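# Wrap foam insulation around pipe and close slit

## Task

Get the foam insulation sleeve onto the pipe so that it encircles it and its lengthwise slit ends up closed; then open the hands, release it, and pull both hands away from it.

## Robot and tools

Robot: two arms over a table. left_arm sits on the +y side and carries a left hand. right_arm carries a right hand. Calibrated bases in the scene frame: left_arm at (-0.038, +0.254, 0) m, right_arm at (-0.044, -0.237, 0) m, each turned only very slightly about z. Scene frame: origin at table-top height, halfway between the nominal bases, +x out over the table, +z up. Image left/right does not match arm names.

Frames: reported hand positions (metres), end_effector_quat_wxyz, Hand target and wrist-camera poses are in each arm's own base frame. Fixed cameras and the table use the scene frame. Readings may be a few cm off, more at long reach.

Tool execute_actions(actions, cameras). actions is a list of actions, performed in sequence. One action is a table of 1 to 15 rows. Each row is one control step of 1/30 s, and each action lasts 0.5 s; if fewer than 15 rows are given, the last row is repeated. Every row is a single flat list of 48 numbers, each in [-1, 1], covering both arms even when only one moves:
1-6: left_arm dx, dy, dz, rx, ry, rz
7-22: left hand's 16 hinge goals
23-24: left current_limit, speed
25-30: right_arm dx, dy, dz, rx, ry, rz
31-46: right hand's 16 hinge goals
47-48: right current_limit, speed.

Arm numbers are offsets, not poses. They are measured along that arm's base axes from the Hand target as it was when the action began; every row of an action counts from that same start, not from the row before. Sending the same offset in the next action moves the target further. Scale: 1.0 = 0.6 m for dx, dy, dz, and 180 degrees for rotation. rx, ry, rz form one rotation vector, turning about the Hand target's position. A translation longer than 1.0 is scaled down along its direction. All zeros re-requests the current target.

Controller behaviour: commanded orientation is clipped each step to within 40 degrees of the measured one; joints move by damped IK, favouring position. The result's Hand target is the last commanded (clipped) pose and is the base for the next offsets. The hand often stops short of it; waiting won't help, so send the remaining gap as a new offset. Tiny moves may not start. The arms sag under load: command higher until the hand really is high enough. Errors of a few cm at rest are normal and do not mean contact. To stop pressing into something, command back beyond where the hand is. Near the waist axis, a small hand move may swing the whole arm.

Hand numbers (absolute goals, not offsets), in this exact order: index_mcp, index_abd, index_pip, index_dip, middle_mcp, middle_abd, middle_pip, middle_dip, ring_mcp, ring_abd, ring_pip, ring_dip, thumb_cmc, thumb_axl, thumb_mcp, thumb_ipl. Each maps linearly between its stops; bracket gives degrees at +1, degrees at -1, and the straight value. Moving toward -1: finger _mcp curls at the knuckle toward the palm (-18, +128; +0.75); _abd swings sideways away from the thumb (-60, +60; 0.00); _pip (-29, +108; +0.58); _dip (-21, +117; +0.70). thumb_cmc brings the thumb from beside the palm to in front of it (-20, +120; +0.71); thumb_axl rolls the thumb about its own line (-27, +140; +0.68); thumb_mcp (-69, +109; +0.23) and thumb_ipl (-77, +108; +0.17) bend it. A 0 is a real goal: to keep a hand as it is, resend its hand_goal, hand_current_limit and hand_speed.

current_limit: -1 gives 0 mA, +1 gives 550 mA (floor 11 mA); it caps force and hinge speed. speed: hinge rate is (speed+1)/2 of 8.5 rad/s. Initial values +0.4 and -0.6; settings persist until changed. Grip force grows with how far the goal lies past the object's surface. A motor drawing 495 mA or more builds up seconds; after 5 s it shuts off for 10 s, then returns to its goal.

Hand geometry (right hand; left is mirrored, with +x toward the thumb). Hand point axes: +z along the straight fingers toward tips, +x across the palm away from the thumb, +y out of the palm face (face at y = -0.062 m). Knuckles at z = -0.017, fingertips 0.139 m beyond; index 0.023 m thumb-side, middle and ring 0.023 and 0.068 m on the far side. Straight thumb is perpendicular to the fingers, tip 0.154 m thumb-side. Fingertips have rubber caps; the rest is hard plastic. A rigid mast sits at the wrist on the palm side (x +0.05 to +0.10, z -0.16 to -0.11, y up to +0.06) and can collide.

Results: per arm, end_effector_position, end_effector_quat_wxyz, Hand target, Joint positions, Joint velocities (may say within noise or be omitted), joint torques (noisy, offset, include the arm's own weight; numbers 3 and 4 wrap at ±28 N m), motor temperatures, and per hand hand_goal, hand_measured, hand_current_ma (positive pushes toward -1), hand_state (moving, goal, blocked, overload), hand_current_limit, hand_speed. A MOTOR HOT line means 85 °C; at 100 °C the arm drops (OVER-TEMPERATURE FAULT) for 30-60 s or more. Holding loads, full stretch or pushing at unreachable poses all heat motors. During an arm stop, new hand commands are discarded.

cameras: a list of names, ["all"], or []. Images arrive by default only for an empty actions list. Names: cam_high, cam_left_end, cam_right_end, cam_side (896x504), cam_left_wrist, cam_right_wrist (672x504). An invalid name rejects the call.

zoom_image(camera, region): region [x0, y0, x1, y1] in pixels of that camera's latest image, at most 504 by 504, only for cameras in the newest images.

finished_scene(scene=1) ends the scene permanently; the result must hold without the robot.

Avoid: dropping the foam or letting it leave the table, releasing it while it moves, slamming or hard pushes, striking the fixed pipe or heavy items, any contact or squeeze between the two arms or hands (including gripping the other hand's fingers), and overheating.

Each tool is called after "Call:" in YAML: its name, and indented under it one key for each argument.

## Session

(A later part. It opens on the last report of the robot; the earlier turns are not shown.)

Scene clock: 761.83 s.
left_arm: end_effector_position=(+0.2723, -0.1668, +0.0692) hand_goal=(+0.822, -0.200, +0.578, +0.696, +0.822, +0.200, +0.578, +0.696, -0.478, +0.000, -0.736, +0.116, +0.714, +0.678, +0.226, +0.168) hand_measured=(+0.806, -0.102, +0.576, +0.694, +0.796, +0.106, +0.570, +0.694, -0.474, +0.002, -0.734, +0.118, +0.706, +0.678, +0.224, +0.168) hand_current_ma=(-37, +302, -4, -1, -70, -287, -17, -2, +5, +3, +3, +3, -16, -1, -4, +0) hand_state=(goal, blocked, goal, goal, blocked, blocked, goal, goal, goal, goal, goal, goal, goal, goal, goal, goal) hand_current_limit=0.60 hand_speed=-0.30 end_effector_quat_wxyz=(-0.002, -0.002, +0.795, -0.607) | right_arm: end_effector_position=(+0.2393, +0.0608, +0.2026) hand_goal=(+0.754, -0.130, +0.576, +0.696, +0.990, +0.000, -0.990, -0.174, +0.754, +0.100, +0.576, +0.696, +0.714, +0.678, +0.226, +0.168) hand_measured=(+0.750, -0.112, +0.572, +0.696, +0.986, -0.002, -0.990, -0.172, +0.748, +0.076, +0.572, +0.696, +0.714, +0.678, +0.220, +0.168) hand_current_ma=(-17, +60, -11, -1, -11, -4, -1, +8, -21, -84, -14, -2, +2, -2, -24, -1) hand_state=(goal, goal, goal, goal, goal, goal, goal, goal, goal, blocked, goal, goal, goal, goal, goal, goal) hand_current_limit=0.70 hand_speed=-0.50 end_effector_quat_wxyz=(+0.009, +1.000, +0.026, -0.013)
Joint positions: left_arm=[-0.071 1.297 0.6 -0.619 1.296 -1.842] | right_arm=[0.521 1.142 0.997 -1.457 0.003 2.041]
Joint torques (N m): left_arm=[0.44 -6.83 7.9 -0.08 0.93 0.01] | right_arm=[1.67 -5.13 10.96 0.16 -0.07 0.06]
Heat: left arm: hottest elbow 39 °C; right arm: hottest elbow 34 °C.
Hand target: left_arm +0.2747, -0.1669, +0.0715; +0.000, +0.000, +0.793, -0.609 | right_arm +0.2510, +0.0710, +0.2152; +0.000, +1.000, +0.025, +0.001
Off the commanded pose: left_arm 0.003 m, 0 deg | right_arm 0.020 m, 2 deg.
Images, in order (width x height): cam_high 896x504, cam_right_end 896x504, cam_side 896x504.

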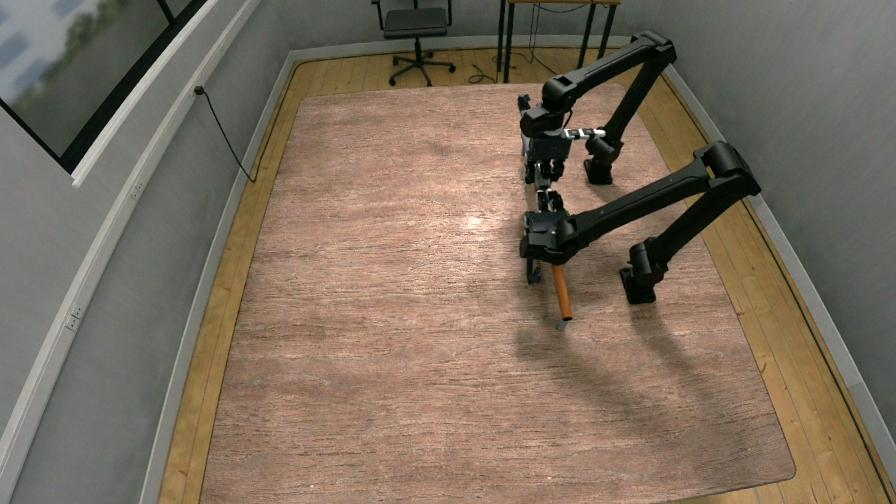

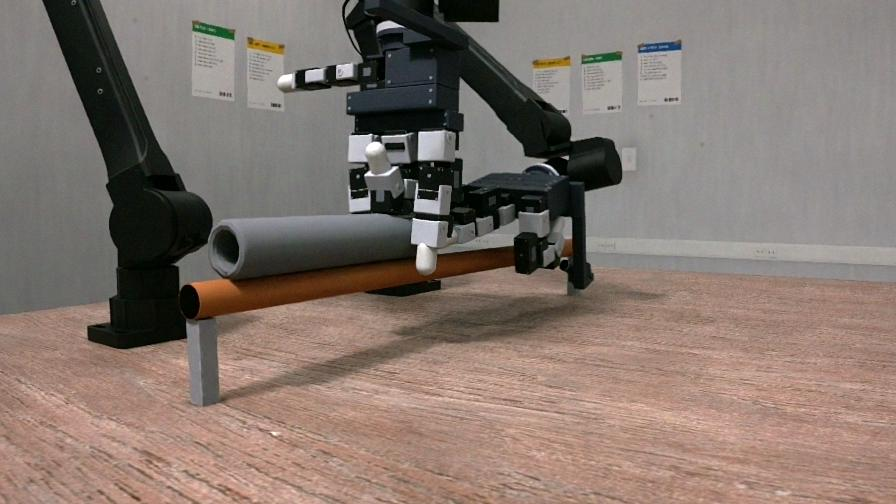

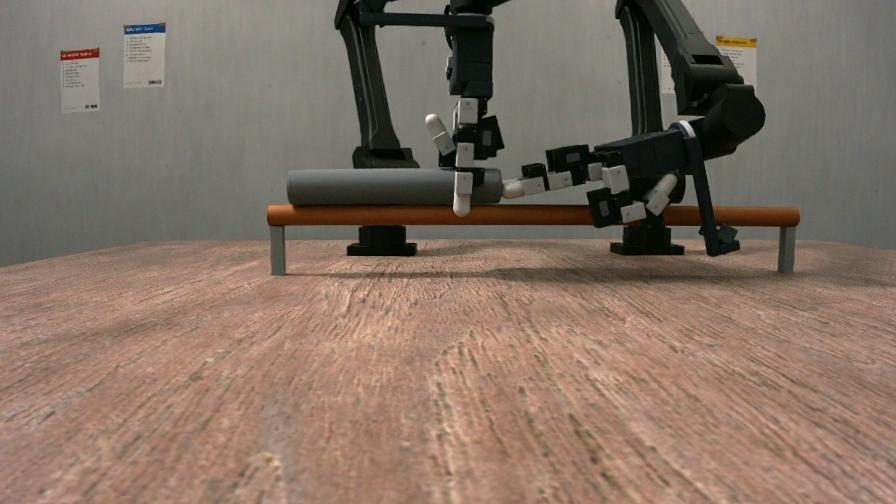

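Call:
execute_actions:
  actions:
    - [[0,0,0.0,0,0,0,0.822,-0.2,0.577,0.696,0.822,0.2,0.577,0.696,-0.478,0,-0.736,0.116,0.714,0.678,0.226,0.168,0.6,-0.3,0.007,0.03,0.0,0,0,0.01,0.754,-0.13,0.576,0.696,0.99,0,-0.99,-0.174,0.754,0.10,0.576,0.696,0.714,0.678,0.226,0.168,0.7,-0.5]]
  cameras: ["cam_high", "cam_side", "cam_right_end"]

Call:
zoom_image:
  camera: "cam_right_end"
  region: [205, 205, 275, 290]

Call:
zoom_image:
  camera: "cam_high"
  region: [510, 130, 580, 220]

Scene clock: 762.73 s.
left_arm: end_effector_position=(+0.2723, -0.1668, +0.0692) hand_goal=(+0.822, -0.200, +0.578, +0.696, +0.822, +0.200, +0.578, +0.696, -0.478, +0.000, -0.736, +0.116, +0.714, +0.678, +0.226, +0.168) hand_measured=(+0.806, -0.102, +0.576, +0.694, +0.796, +0.106, +0.570, +0.694, -0.474, +0.002, -0.734, +0.118, +0.706, +0.678, +0.224, +0.168) hand_current_ma=(-37, +302, -4, -1, -70, -287, -17, -2, +5, +3, +3, +3, -16, -1, -4, +0) hand_state=(goal, blocked, goal, goal, blocked, blocked, goal, goal, goal, goal, goal, goal, goal, goal, goal, goal) hand_current_limit=0.60 hand_speed=-0.30 end_effector_quat_wxyz=(-0.002, -0.002, +0.795, -0.607) | right_arm: end_effector_position=(+0.2426, +0.0773, +0.2034) hand_goal=(+0.754, -0.130, +0.576, +0.696, +0.990, +0.000, -0.990, -0.174, +0.754, +0.100, +0.576, +0.696, +0.714, +0.678, +0.226, +0.168) hand_measured=(+0.750, -0.112, +0.572, +0.696, +0.986, -0.002, -0.990, -0.172, +0.748, +0.076, +0.572, +0.696, +0.714, +0.678, +0.220, +0.168) hand_current_ma=(-17, +60, -11, -1, -11, -4, -1, +8, -18, -84, -12, -2, +2, -2, -24, -1) hand_state=(goal, goal, goal, goal, goal, goal, goal, goal, goal, blocked, goal, goal, goal, goal, goal, goal) hand_current_limit=0.70 hand_speed=-0.50 end_effector_quat_wxyz=(+0.011, +0.999, +0.042, -0.015)
Joint positions: left_arm=[-0.071 1.297 0.6 -0.619 1.296 -1.841] | right_arm=[0.569 1.172 1.021 -1.457 0.003 2.057]
Joint torques (N m): left_arm=[0.44 -7 7.97 -0.05 0.92 0.03] | right_arm=[1.9 -5.66 10.85 0.39 -0.07 0.05]
Heat: left arm: hottest elbow 39 °C; right arm: hottest elbow 34 °C.
Hand target: left_arm +0.2748, -0.1669, +0.0715; +0.000, +0.000, +0.793, -0.609 | right_arm +0.2551, +0.0890, +0.2151; +0.000, +0.999, +0.040, +0.001
Off the commanded pose: left_arm 0.003 m, 0 deg | right_arm 0.021 m, 2 deg.
Images, in order (width x height): cam_high 896x504, cam_right_end 896x504, cam_side 896x504.

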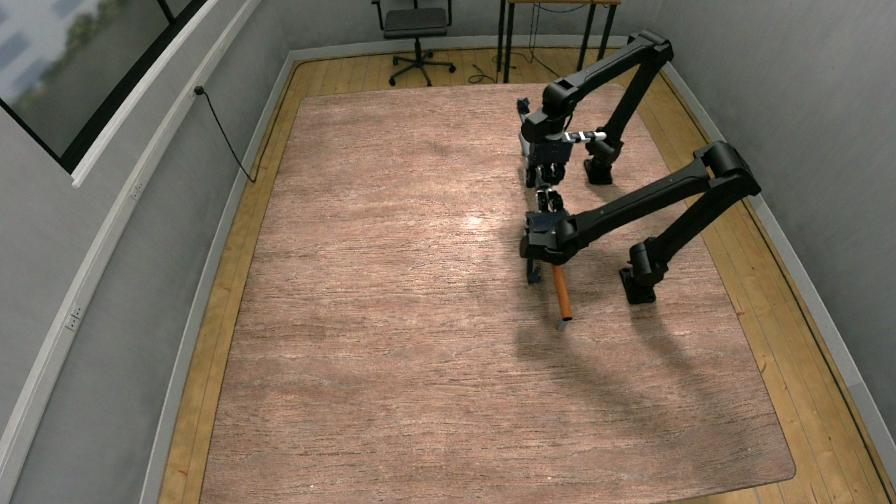

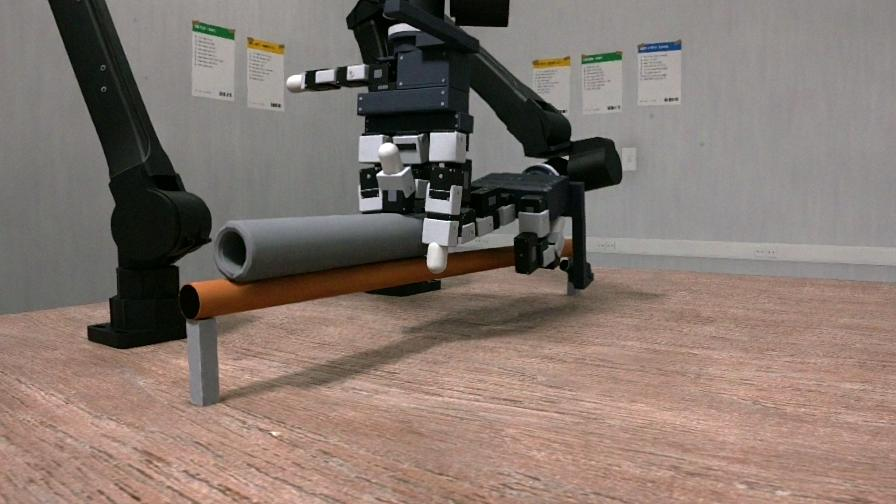

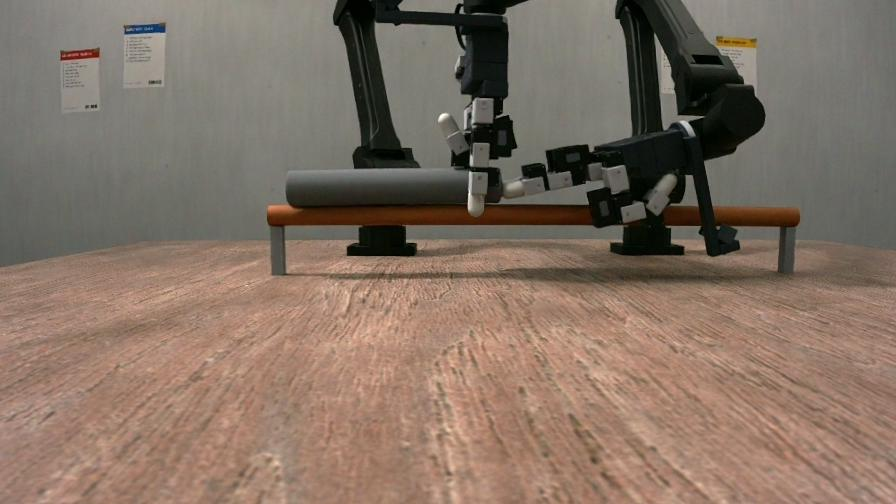

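Scaled by 5.929 from the camera's 896x504 image, which has a finer 1280x720 frame.

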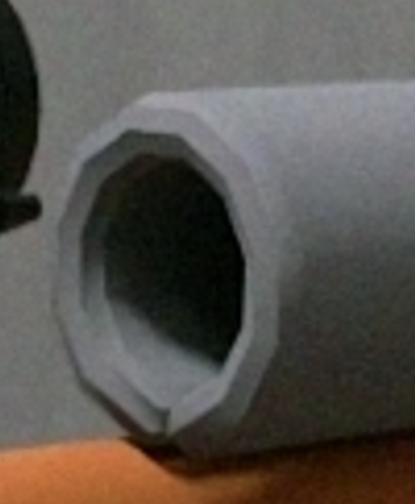

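Scaled by 5.600 from the camera's 896x504 image, which has a finer 1280x720 frame.

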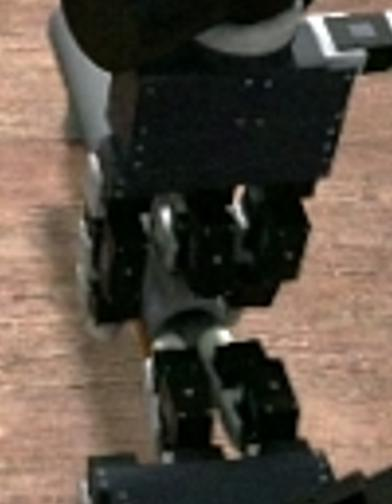

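Call:
execute_actions:
  actions: []
  cameras: ["all"]

Scene clock: 763.50 s.
left_arm: end_effector_position=(+0.2723, -0.1668, +0.0692) hand_goal=(+0.822, -0.200, +0.578, +0.696, +0.822, +0.200, +0.578, +0.696, -0.478, +0.000, -0.736, +0.116, +0.714, +0.678, +0.226, +0.168) hand_measured=(+0.806, -0.102, +0.576, +0.694, +0.796, +0.106, +0.570, +0.694, -0.474, +0.002, -0.734, +0.118, +0.706, +0.678, +0.224, +0.168) hand_current_ma=(-37, +302, -4, -1, -70, -287, -17, -2, +5, +3, +3, +3, -16, -1, -4, +0) hand_state=(goal, blocked, goal, goal, blocked, blocked, goal, goal, goal, goal, goal, goal, goal, goal, goal, goal) hand_current_limit=0.60 hand_speed=-0.30 end_effector_quat_wxyz=(-0.002, -0.002, +0.795, -0.607) | right_arm: end_effector_position=(+0.2426, +0.0773, +0.2035) hand_goal=(+0.754, -0.130, +0.576, +0.696, +0.990, +0.000, -0.990, -0.174, +0.754, +0.100, +0.576, +0.696, +0.714, +0.678, +0.226, +0.168) hand_measured=(+0.750, -0.112, +0.572, +0.696, +0.986, -0.002, -0.990, -0.172, +0.748, +0.076, +0.572, +0.696, +0.714, +0.678, +0.220, +0.168) hand_current_ma=(-17, +60, -11, -1, -11, -4, -1, +8, -18, -84, -12, -2, +2, -2, -24, -1) hand_state=(goal, goal, goal, goal, goal, goal, goal, goal, goal, blocked, goal, goal, goal, goal, goal, goal) hand_current_limit=0.70 hand_speed=-0.50 end_effector_quat_wxyz=(+0.011, +0.999, +0.041, -0.015)
Joint positions: left_arm=[-0.071 1.297 0.6 -0.619 1.296 -1.841] | right_arm=[0.569 1.172 1.021 -1.457 0.003 2.057]
Joint velocities: within noise
Joint torques (N m): left_arm=[0.21 -7.24 8.01 -0.02 0.95 0.05] | right_arm=[1.79 -5.19 11 0.39 -0.08 0.06]
Motor temperatures (°C): left_arm=[25 33 39 27 26 24] | right_arm=[29 32 34 22 23 21]
Heat: left arm: hottest elbow 39 °C; right arm: hottest elbow 34 °C.
Hand target: left_arm +0.2748, -0.1669, +0.0715; +0.000, +0.000, +0.793, -0.609 | right_arm +0.2551, +0.0890, +0.2151; +0.000, +0.999, +0.040, +0.001
Off the commanded pose: left_arm 0.003 m, 0 deg | right_arm 0.021 m, 2 deg.

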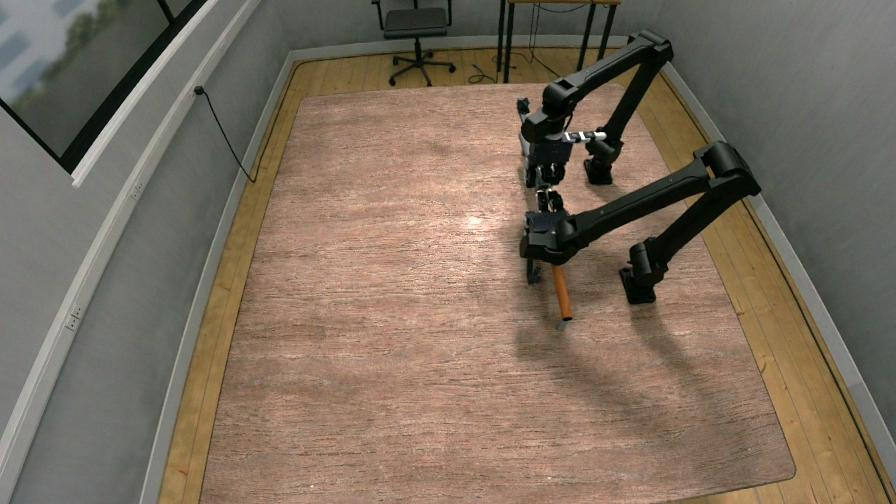

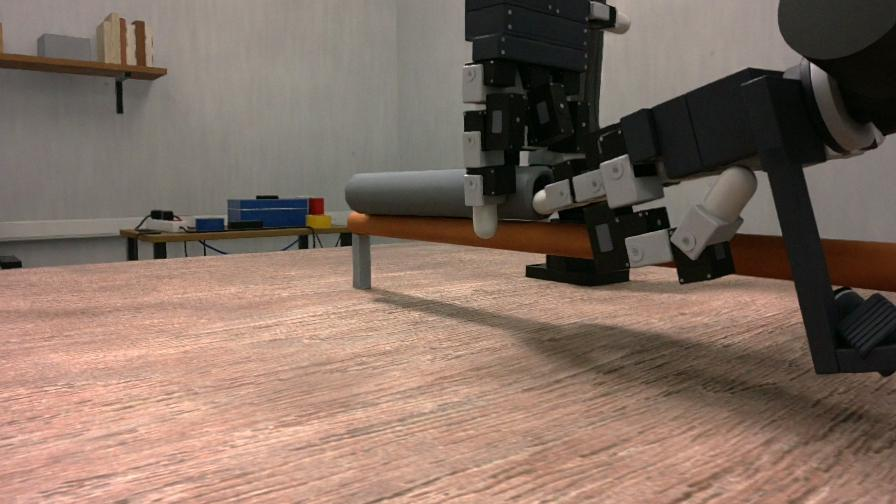

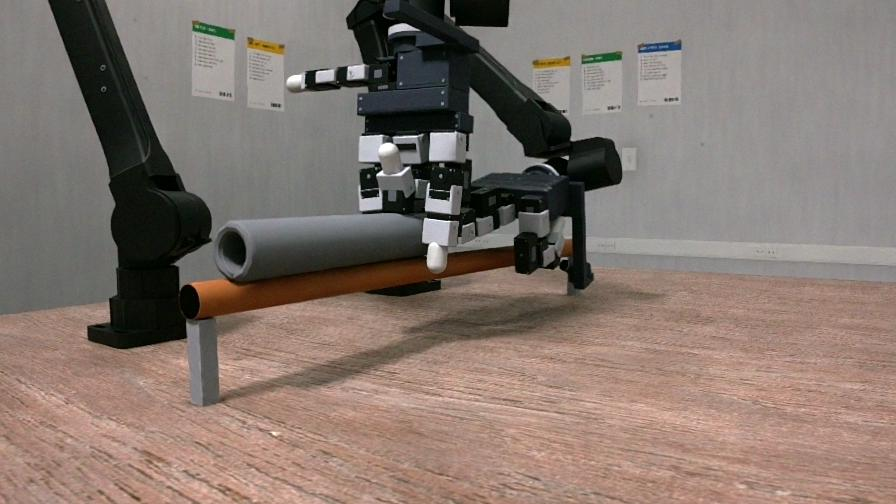

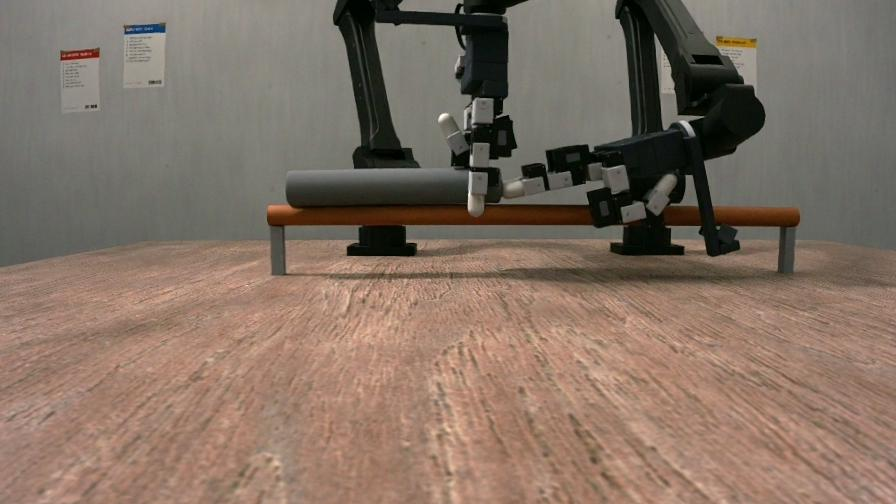

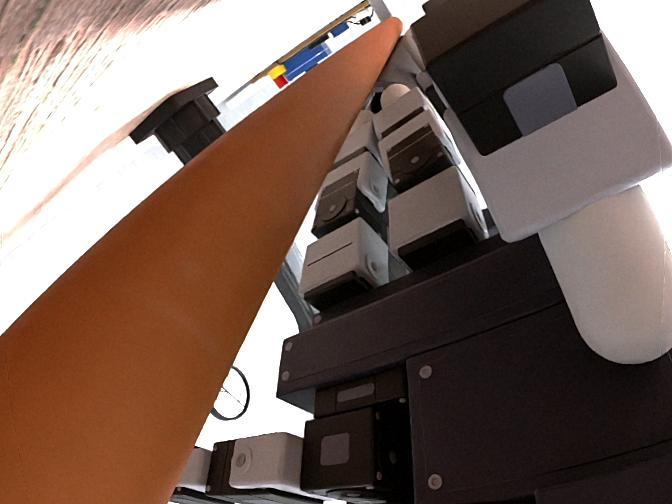

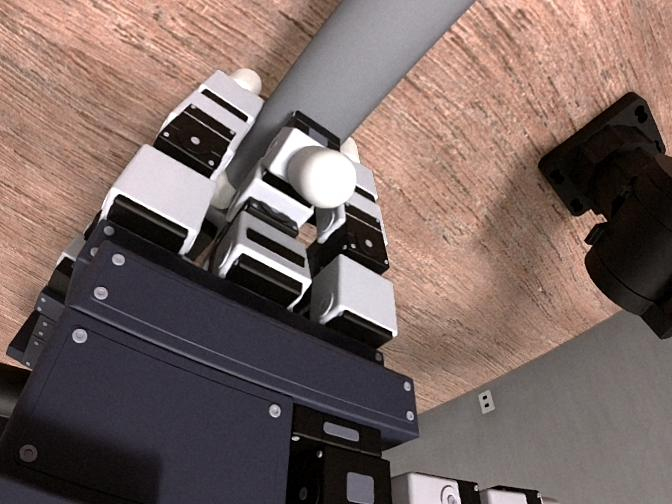

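Call:
execute_actions:
  actions:
    - [[0,0,0,0,0,0,0.822,-0.2,0.577,0.696,0.822,0.2,0.577,0.696,-0.478,0,-0.736,0.116,0.714,0.678,0.226,0.168,0.6,-0.3,0,0,0,0,0,0,0.754,-0.26,0.576,0.696,0.99,0,-0.99,-0.174,0.754,0.24,0.576,0.696,0.714,0.678,0.226,0.168,0.7,-0.5]]
    - [[0,0.01,0,0,0,0,0.822,-0.2,0.577,0.696,0.822,0.2,0.577,0.696,-0.478,0,-0.736,0.116,0.714,0.678,0.226,0.168,0.6,-0.3,0,0,0,0,0,0,0.754,-0.26,0.576,0.696,0.99,0,-0.99,-0.174,0.754,0.24,0.576,0.696,0.714,0.678,0.226,0.168,0.7,-0.5]]
    - [[0,0.03,0,0,0,0,0.822,-0.2,0.577,0.696,0.822,0.2,0.577,0.696,-0.478,0,-0.736,0.116,0.714,0.678,0.226,0.168,0.6,-0.3,0,0,0,0,0,0,0.754,-0.26,0.576,0.696,0.99,0,-0.99,-0.174,0.754,0.24,0.576,0.696,0.714,0.678,0.226,0.168,0.7,-0.5]]
  cameras: ["cam_high","cam_side","cam_left_wrist"]

Scene clock: 767.40 s.
left_arm: end_effector_position=(+0.2549, -0.1444, +0.0616) hand_goal=(+0.822, -0.200, +0.578, +0.696, +0.822, +0.200, +0.578, +0.696, -0.478, +0.000, -0.736, +0.116, +0.714, +0.678, +0.226, +0.168) hand_measured=(+0.806, -0.102, +0.576, +0.694, +0.796, +0.106, +0.570, +0.694, -0.474, +0.002, -0.734, +0.118, +0.706, +0.678, +0.224, +0.168) hand_current_ma=(-37, +302, -4, -1, -70, -287, -17, -2, +5, +3, +3, +3, -16, -1, -4, +0) hand_state=(goal, blocked, goal, goal, blocked, blocked, goal, goal, goal, goal, goal, goal, goal, goal, goal, goal) hand_current_limit=0.60 hand_speed=-0.30 end_effector_quat_wxyz=(-0.014, -0.010, +0.795, -0.606) | right_arm: end_effector_position=(+0.2425, +0.0774, +0.2034) hand_goal=(+0.754, -0.260, +0.576, +0.696, +0.990, +0.000, -0.990, -0.174, +0.754, +0.240, +0.576, +0.696, +0.714, +0.678, +0.226, +0.168) hand_measured=(+0.750, -0.146, +0.572, +0.696, +0.986, -0.002, -0.990, -0.172, +0.750, +0.098, +0.574, +0.696, +0.714, +0.678, +0.220, +0.168) hand_current_ma=(-17, +447, -11, -1, -11, -4, -1, +8, -12, -467, -9, -2, +2, -2, -24, -1) hand_state=(goal, blocked, goal, goal, goal, goal, goal, goal, goal, blocked, goal, goal, goal, goal, goal, goal) hand_current_limit=0.70 hand_speed=-0.50 end_effector_quat_wxyz=(+0.011, +0.999, +0.041, -0.015)
Joint positions: left_arm=[0.003 1.333 0.613 -0.9 1.302 -1.555] | right_arm=[0.569 1.172 1.021 -1.457 0.003 2.057]
Joint torques (N m): left_arm=[0.5 -6.42 10.52 -0.4 0.93 0.03] | right_arm=[1.73 -5.19 10.95 0.35 -0.05 0.04]
Heat: left arm: hottest elbow 39 °C; right arm: hottest elbow 34 °C.
Hand target: left_arm +0.2748, -0.1429, +0.0715; +0.000, +0.000, +0.793, -0.609 | right_arm +0.2552, +0.0890, +0.2152; +0.000, +0.999, +0.041, +0.001
Off the commanded pose: left_arm 0.022 m, 2 deg | right_arm 0.021 m, 2 deg.
Images, in order (width x height): cam_high 896x504, cam_side 896x504, cam_left_wrist 672x504.

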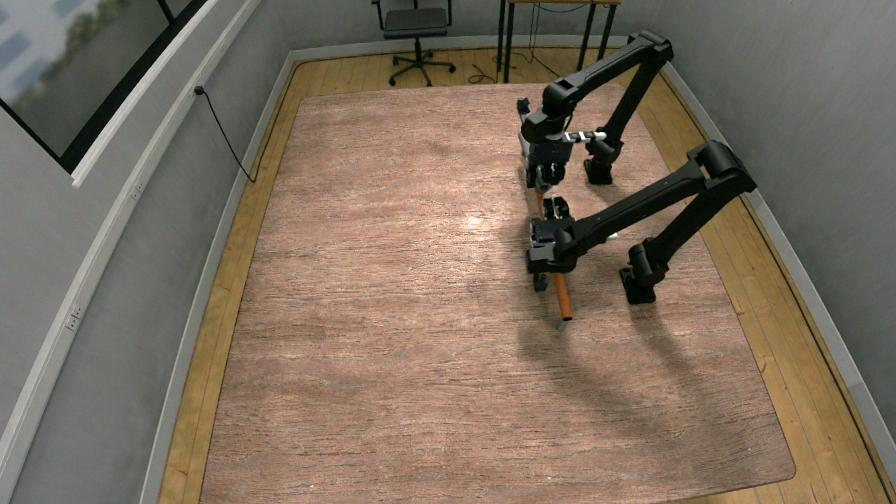

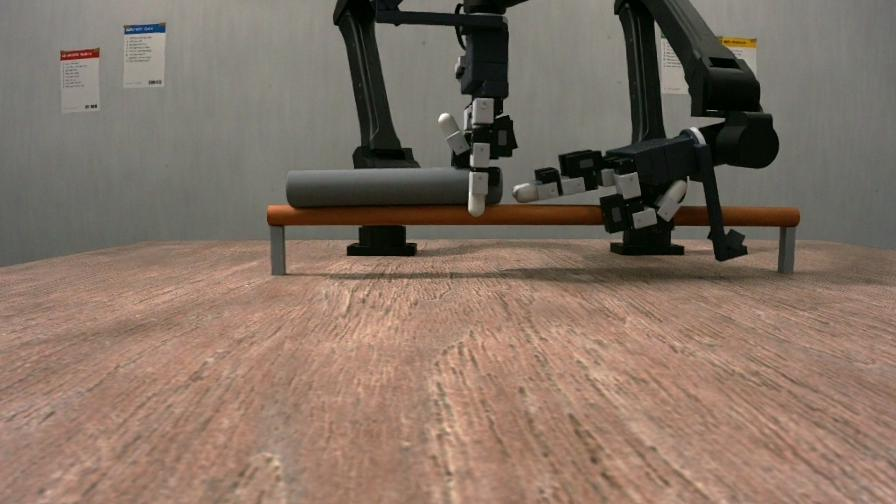

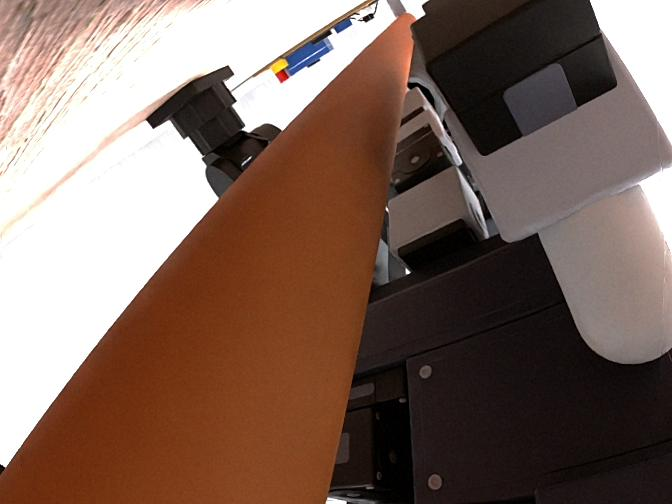

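Call:
execute_actions:
  actions:
    - [[0.03,0,0.005,0,0,0,0.822,0.0,0.577,0.696,0.822,-0.3,0.577,0.696,-0.478,0,-0.736,0.116,0.714,0.678,0.226,0.168,0.6,-0.3,0,0,0.006,0,0,0,0.754,-0.26,0.576,0.696,0.99,0,-0.99,-0.174,0.754,0.24,0.576,0.696,0.714,0.678,0.226,0.168,0.7,-0.5]]
    - [[0.035,0,0.005,0,0,0,0.822,0.0,0.577,0.696,0.822,-0.3,0.577,0.696,-0.478,0,-0.736,0.116,0.714,0.678,0.226,0.168,0.6,-0.3,0,0,0.01,0,0,0,0.754,-0.26,0.576,0.696,0.99,0,-0.99,-0.174,0.754,0.24,0.576,0.696,0.714,0.678,0.226,0.168,0.7,-0.5]]
  cameras: ["cam_high","cam_side","cam_left_wrist","cam_right_end"]

Scene clock: 768.90 s.
left_arm: end_effector_position=(+0.2945, -0.1442, +0.0678) hand_goal=(+0.822, +0.000, +0.578, +0.696, +0.822, -0.300, +0.578, +0.696, -0.478, +0.000, -0.736, +0.116, +0.714, +0.678, +0.226, +0.168) hand_measured=(+0.806, -0.002, +0.576, +0.694, +0.800, -0.298, +0.570, +0.694, -0.474, +0.002, -0.734, +0.118, +0.706, +0.678, +0.224, +0.168) hand_current_ma=(-37, -3, -4, -1, -56, +3, -15, -2, +5, +3, +3, +3, -16, -1, -4, +0) hand_state=(goal, goal, goal, goal, blocked, goal, goal, goal, goal, goal, goal, goal, goal, goal, goal, goal) hand_current_limit=0.60 hand_speed=-0.30 end_effector_quat_wxyz=(-0.014, -0.009, +0.795, -0.607) | right_arm: end_effector_position=(+0.2464, +0.0799, +0.2118) hand_goal=(+0.754, -0.260, +0.576, +0.696, +0.990, +0.000, -0.990, -0.174, +0.754, +0.240, +0.576, +0.696, +0.714, +0.678, +0.226, +0.168) hand_measured=(+0.750, -0.146, +0.574, +0.696, +0.986, -0.002, -0.990, -0.172, +0.752, +0.098, +0.574, +0.696, +0.714, +0.678, +0.220, +0.168) hand_current_ma=(-13, +447, -8, -1, -11, -4, -1, +8, -7, -467, -5, -2, +2, -2, -24, -1) hand_state=(goal, blocked, goal, goal, goal, goal, goal, goal, goal, blocked, goal, goal, goal, goal, goal, goal) hand_current_limit=0.70 hand_speed=-0.50 end_effector_quat_wxyz=(+0.007, +0.999, +0.041, -0.009)
Joint positions: left_arm=[0.004 1.427 0.725 -0.928 1.304 -1.544] | right_arm=[0.569 1.172 1.045 -1.468 0.003 2.057]
Joint torques (N m): left_arm=[0.62 -8.23 10.56 -0.4 0.94 0.04] | right_arm=[1.73 -5.66 10.85 -0.1 -0.04 0.06]
Heat: left arm: hottest elbow 39 °C; right arm: hottest elbow 35 °C.
Hand target: left_arm +0.3139, -0.1428, +0.0775; +0.000, +0.000, +0.793, -0.609 | right_arm +0.2552, +0.0890, +0.2248; +0.000, +0.999, +0.041, +0.001
Off the commanded pose: left_arm 0.022 m, 2 deg | right_arm 0.018 m, 2 deg.
Images, in order (width x height): cam_high 896x504, cam_right_end 896x504, cam_side 896x504, cam_left_wrist 672x504.

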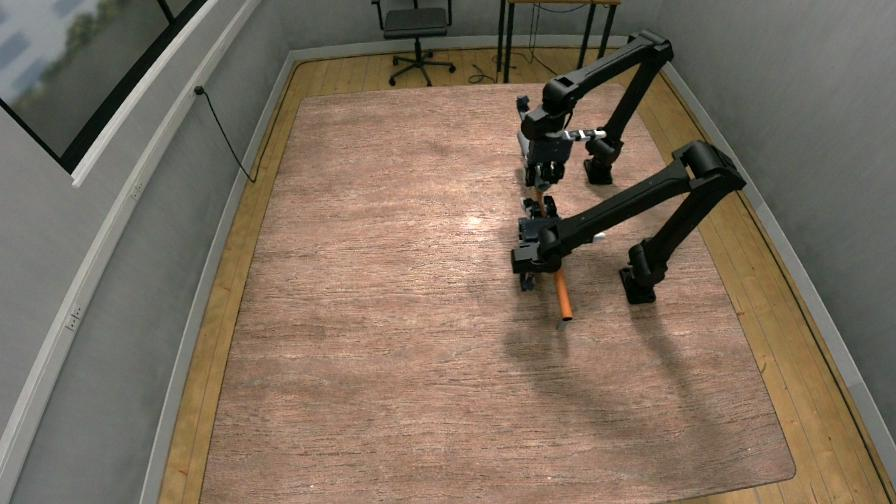

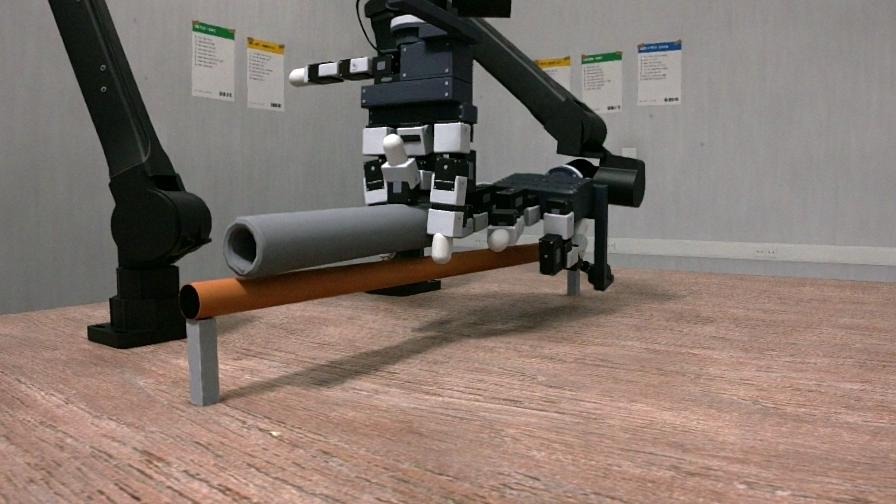

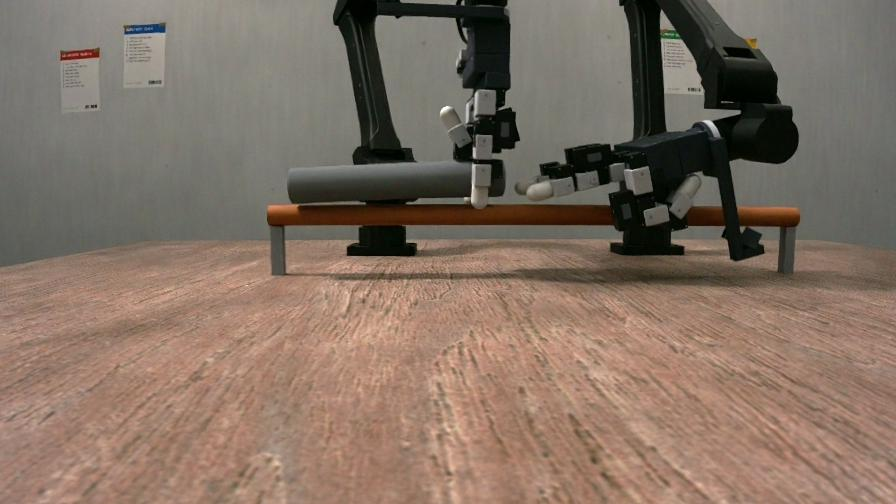

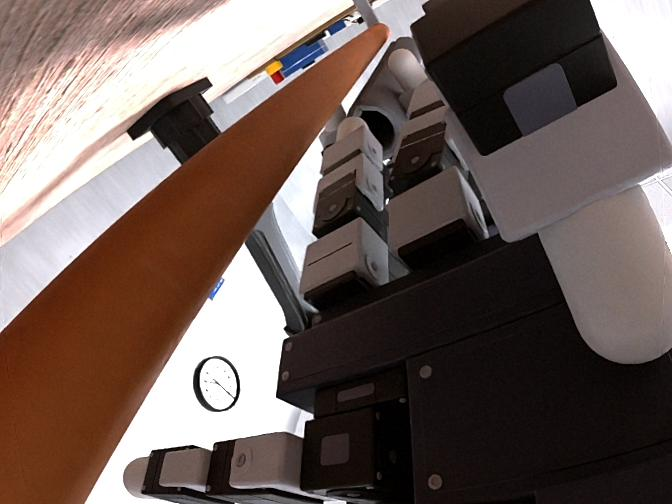

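Call:
zoom_image:
  camera: "cam_left_wrist"
  region: [300, 20, 440, 140]

Call:
zoom_image:
  camera: "cam_high"
  region: [500, 160, 600, 230]

Call:
zoom_image:
  camera: "cam_side"
  region: [280, 130, 600, 235]

Call:
zoom_image:
  camera: "cam_right_end"
  region: [180, 190, 460, 330]

Scaled by 3.600 from the camera's 672x504 image, which has a finer 960x720 frame.

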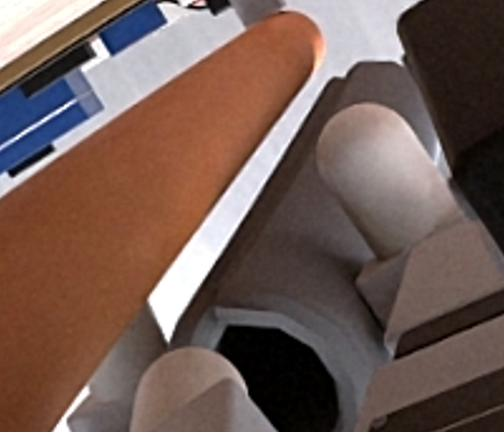

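Scaled by 5.040 from the camera's 896x504 image, which has a finer 1280x720 frame.

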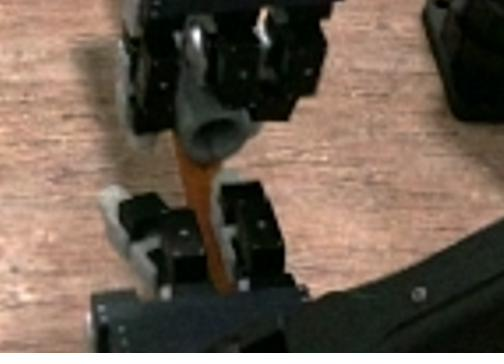

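Scaled by 1.575 from the camera's 896x504 image, which has a finer 1280x720 frame.

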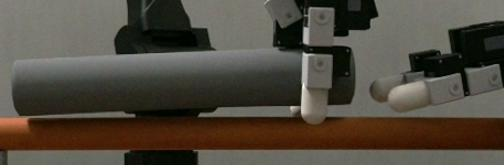

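Scaled by 1.800 from the camera's 896x504 image, which has a finer 1280x720 frame.

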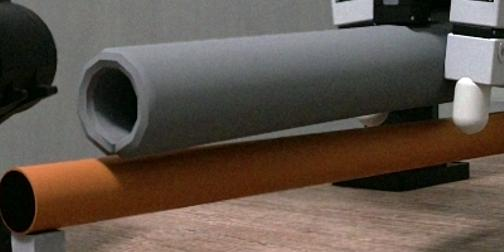

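Call:
zoom_image:
  camera: "cam_right_end"
  region: [215, 205, 285, 285]

Call:
zoom_image:
  camera: "cam_left_wrist"
  region: [330, 80, 410, 140]

Scaled by 6.300 from the camera's 896x504 image, which has a finer 1280x720 frame.

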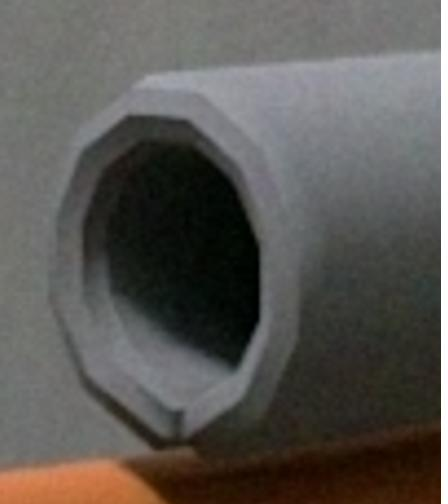

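Scaled by 6.300 from the camera's 672x504 image, which has a finer 960x720 frame.

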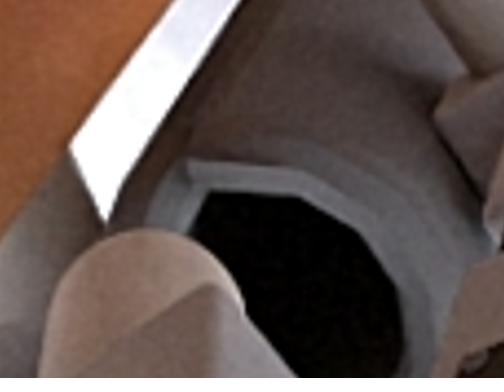

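Call:
execute_actions:
  actions:
    - [[0,-0.008,0,0,0,0,0.822,0.0,0.577,0.696,0.822,-0.3,0.577,0.696,-0.478,0,-0.736,0.116,0.714,0.678,0.226,0.168,0.6,-0.3,0,0,0,0,0,0,0.754,-0.26,0.576,0.696,0.99,0,-0.99,-0.174,0.754,0.24,0.576,0.696,0.714,0.678,0.226,0.168,0.7,-0.5]]
    - [[0,-0.008,0,0,0,0,0.822,0.0,0.577,0.696,0.822,-0.3,0.577,0.696,-0.478,0,-0.736,0.116,0.714,0.678,0.226,0.168,0.6,-0.3,0,0,0,0,0,0,0.754,-0.26,0.576,0.696,0.99,0,-0.99,-0.174,0.754,0.24,0.576,0.696,0.714,0.678,0.226,0.168,0.7,-0.5]]
  cameras: ["cam_high","cam_side","cam_left_wrist"]

Call:
zoom_image:
  camera: "cam_high"
  region: [520, 170, 570, 220]

Call:
zoom_image:
  camera: "cam_side"
  region: [460, 130, 600, 235]

Call:
zoom_image:
  camera: "cam_left_wrist"
  region: [300, 20, 440, 140]

Scene clock: 771.13 s.
left_arm: end_effector_position=(+0.3013, -0.1493, +0.0680) hand_goal=(+0.822, +0.000, +0.578, +0.696, +0.822, -0.300, +0.578, +0.696, -0.478, +0.000, -0.736, +0.116, +0.714, +0.678, +0.226, +0.168) hand_measured=(+0.806, -0.002, +0.576, +0.694, +0.800, -0.298, +0.570, +0.694, -0.474, +0.002, -0.734, +0.118, +0.706, +0.678, +0.224, +0.168) hand_current_ma=(-37, -3, -4, -1, -56, +3, -15, -2, +5, +3, +3, +3, -16, -1, -4, +0) hand_state=(goal, goal, goal, goal, blocked, goal, goal, goal, goal, goal, goal, goal, goal, goal, goal, goal) hand_current_limit=0.60 hand_speed=-0.30 end_effector_quat_wxyz=(-0.012, -0.012, +0.794, -0.608) | right_arm: end_effector_position=(+0.2464, +0.0799, +0.2118) hand_goal=(+0.754, -0.260, +0.576, +0.696, +0.990, +0.000, -0.990, -0.174, +0.754, +0.240, +0.576, +0.696, +0.714, +0.678, +0.226, +0.168) hand_measured=(+0.750, -0.146, +0.574, +0.696, +0.986, -0.002, -0.990, -0.172, +0.752, +0.098, +0.574, +0.696, +0.714, +0.678, +0.220, +0.168) hand_current_ma=(-13, +447, -8, -1, -11, -4, -1, +8, -7, -467, -5, -2, +2, -2, -24, -1) hand_state=(goal, blocked, goal, goal, goal, goal, goal, goal, goal, blocked, goal, goal, goal, goal, goal, goal) hand_current_limit=0.70 hand_speed=-0.50 end_effector_quat_wxyz=(+0.007, +0.999, +0.041, -0.009)
Joint positions: left_arm=[-0.01 1.427 0.725 -0.851 1.306 -1.626] | right_arm=[0.569 1.172 1.045 -1.468 0.003 2.057]
Joint torques (N m): left_arm=[-0.79 -9.35 9.26 0.32 0.92 -0.15] | right_arm=[1.38 -5.3 10.95 -0.13 -0.06 0.06]
Heat: left arm: hottest elbow 39 °C; right arm: hottest elbow 35 °C.
Hand target: left_arm +0.3138, -0.1525, +0.0775; +0.000, +0.000, +0.793, -0.609 | right_arm +0.2552, +0.0890, +0.2248; +0.000, +0.999, +0.041, +0.001
Off the commanded pose: left_arm 0.016 m, 2 deg | right_arm 0.018 m, 1 deg.
Images, in order (width x height): cam_high 896x504, cam_side 896x504, cam_left_wrist 672x504.

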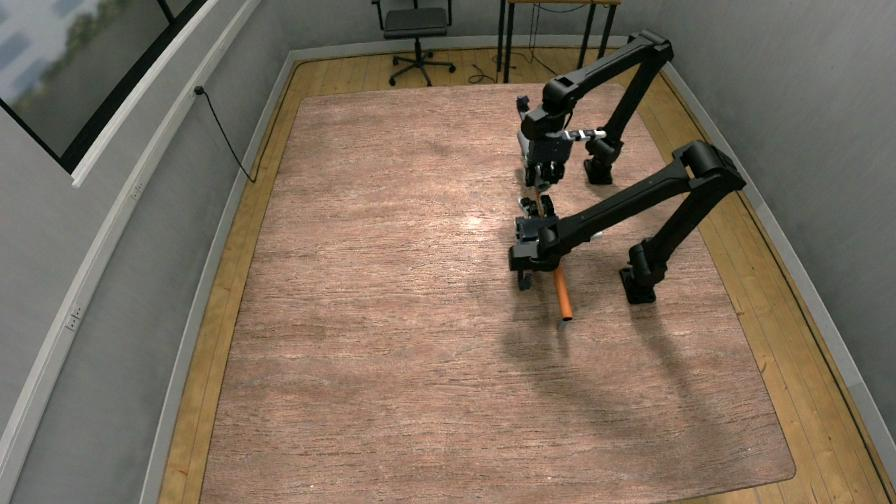

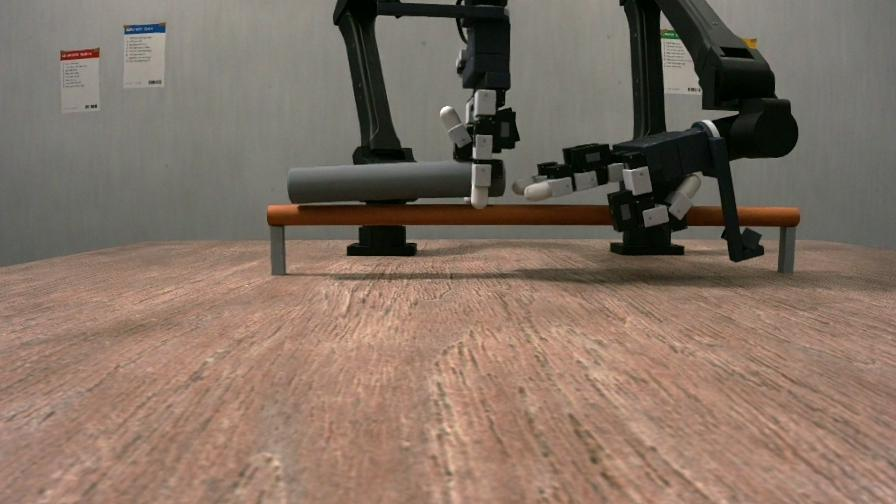

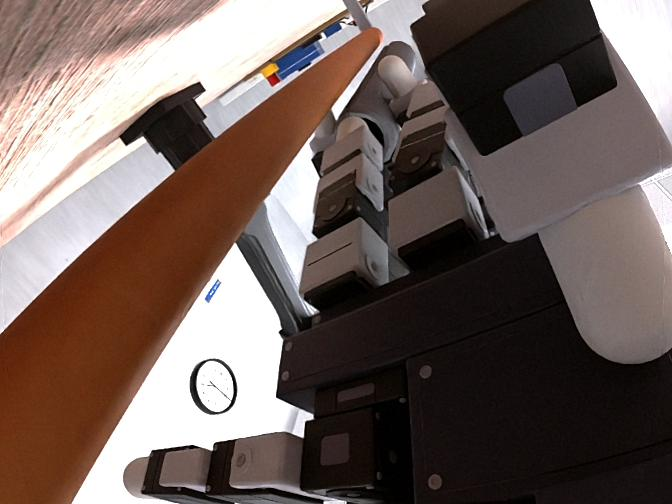

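Scaled by 10.080 from the camera's 896x504 image, which has a finer 1280x720 frame.

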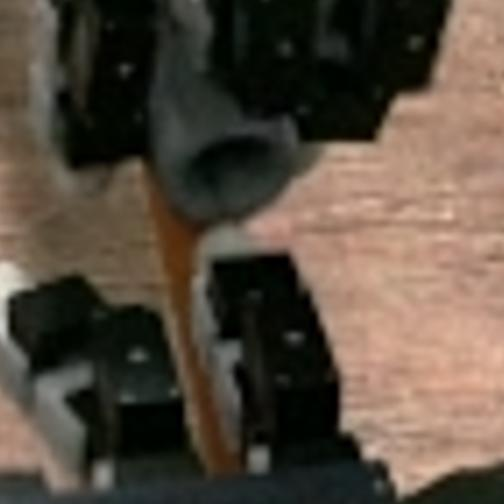

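Scaled by 3.600 from the camera's 896x504 image, which has a finer 1280x720 frame.

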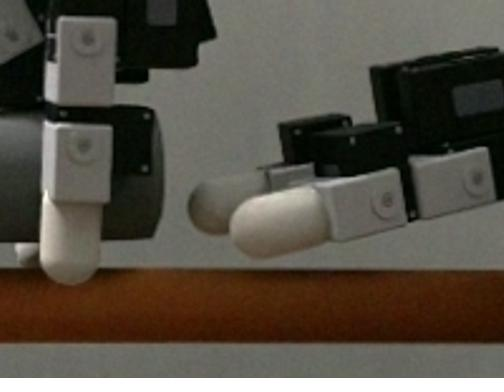

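Scaled by 3.600 from the camera's 672x504 image, which has a finer 960x720 frame.

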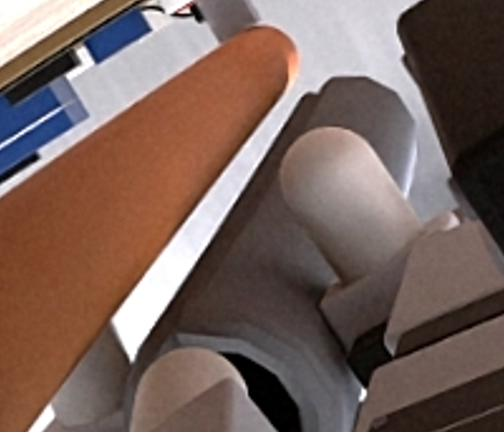

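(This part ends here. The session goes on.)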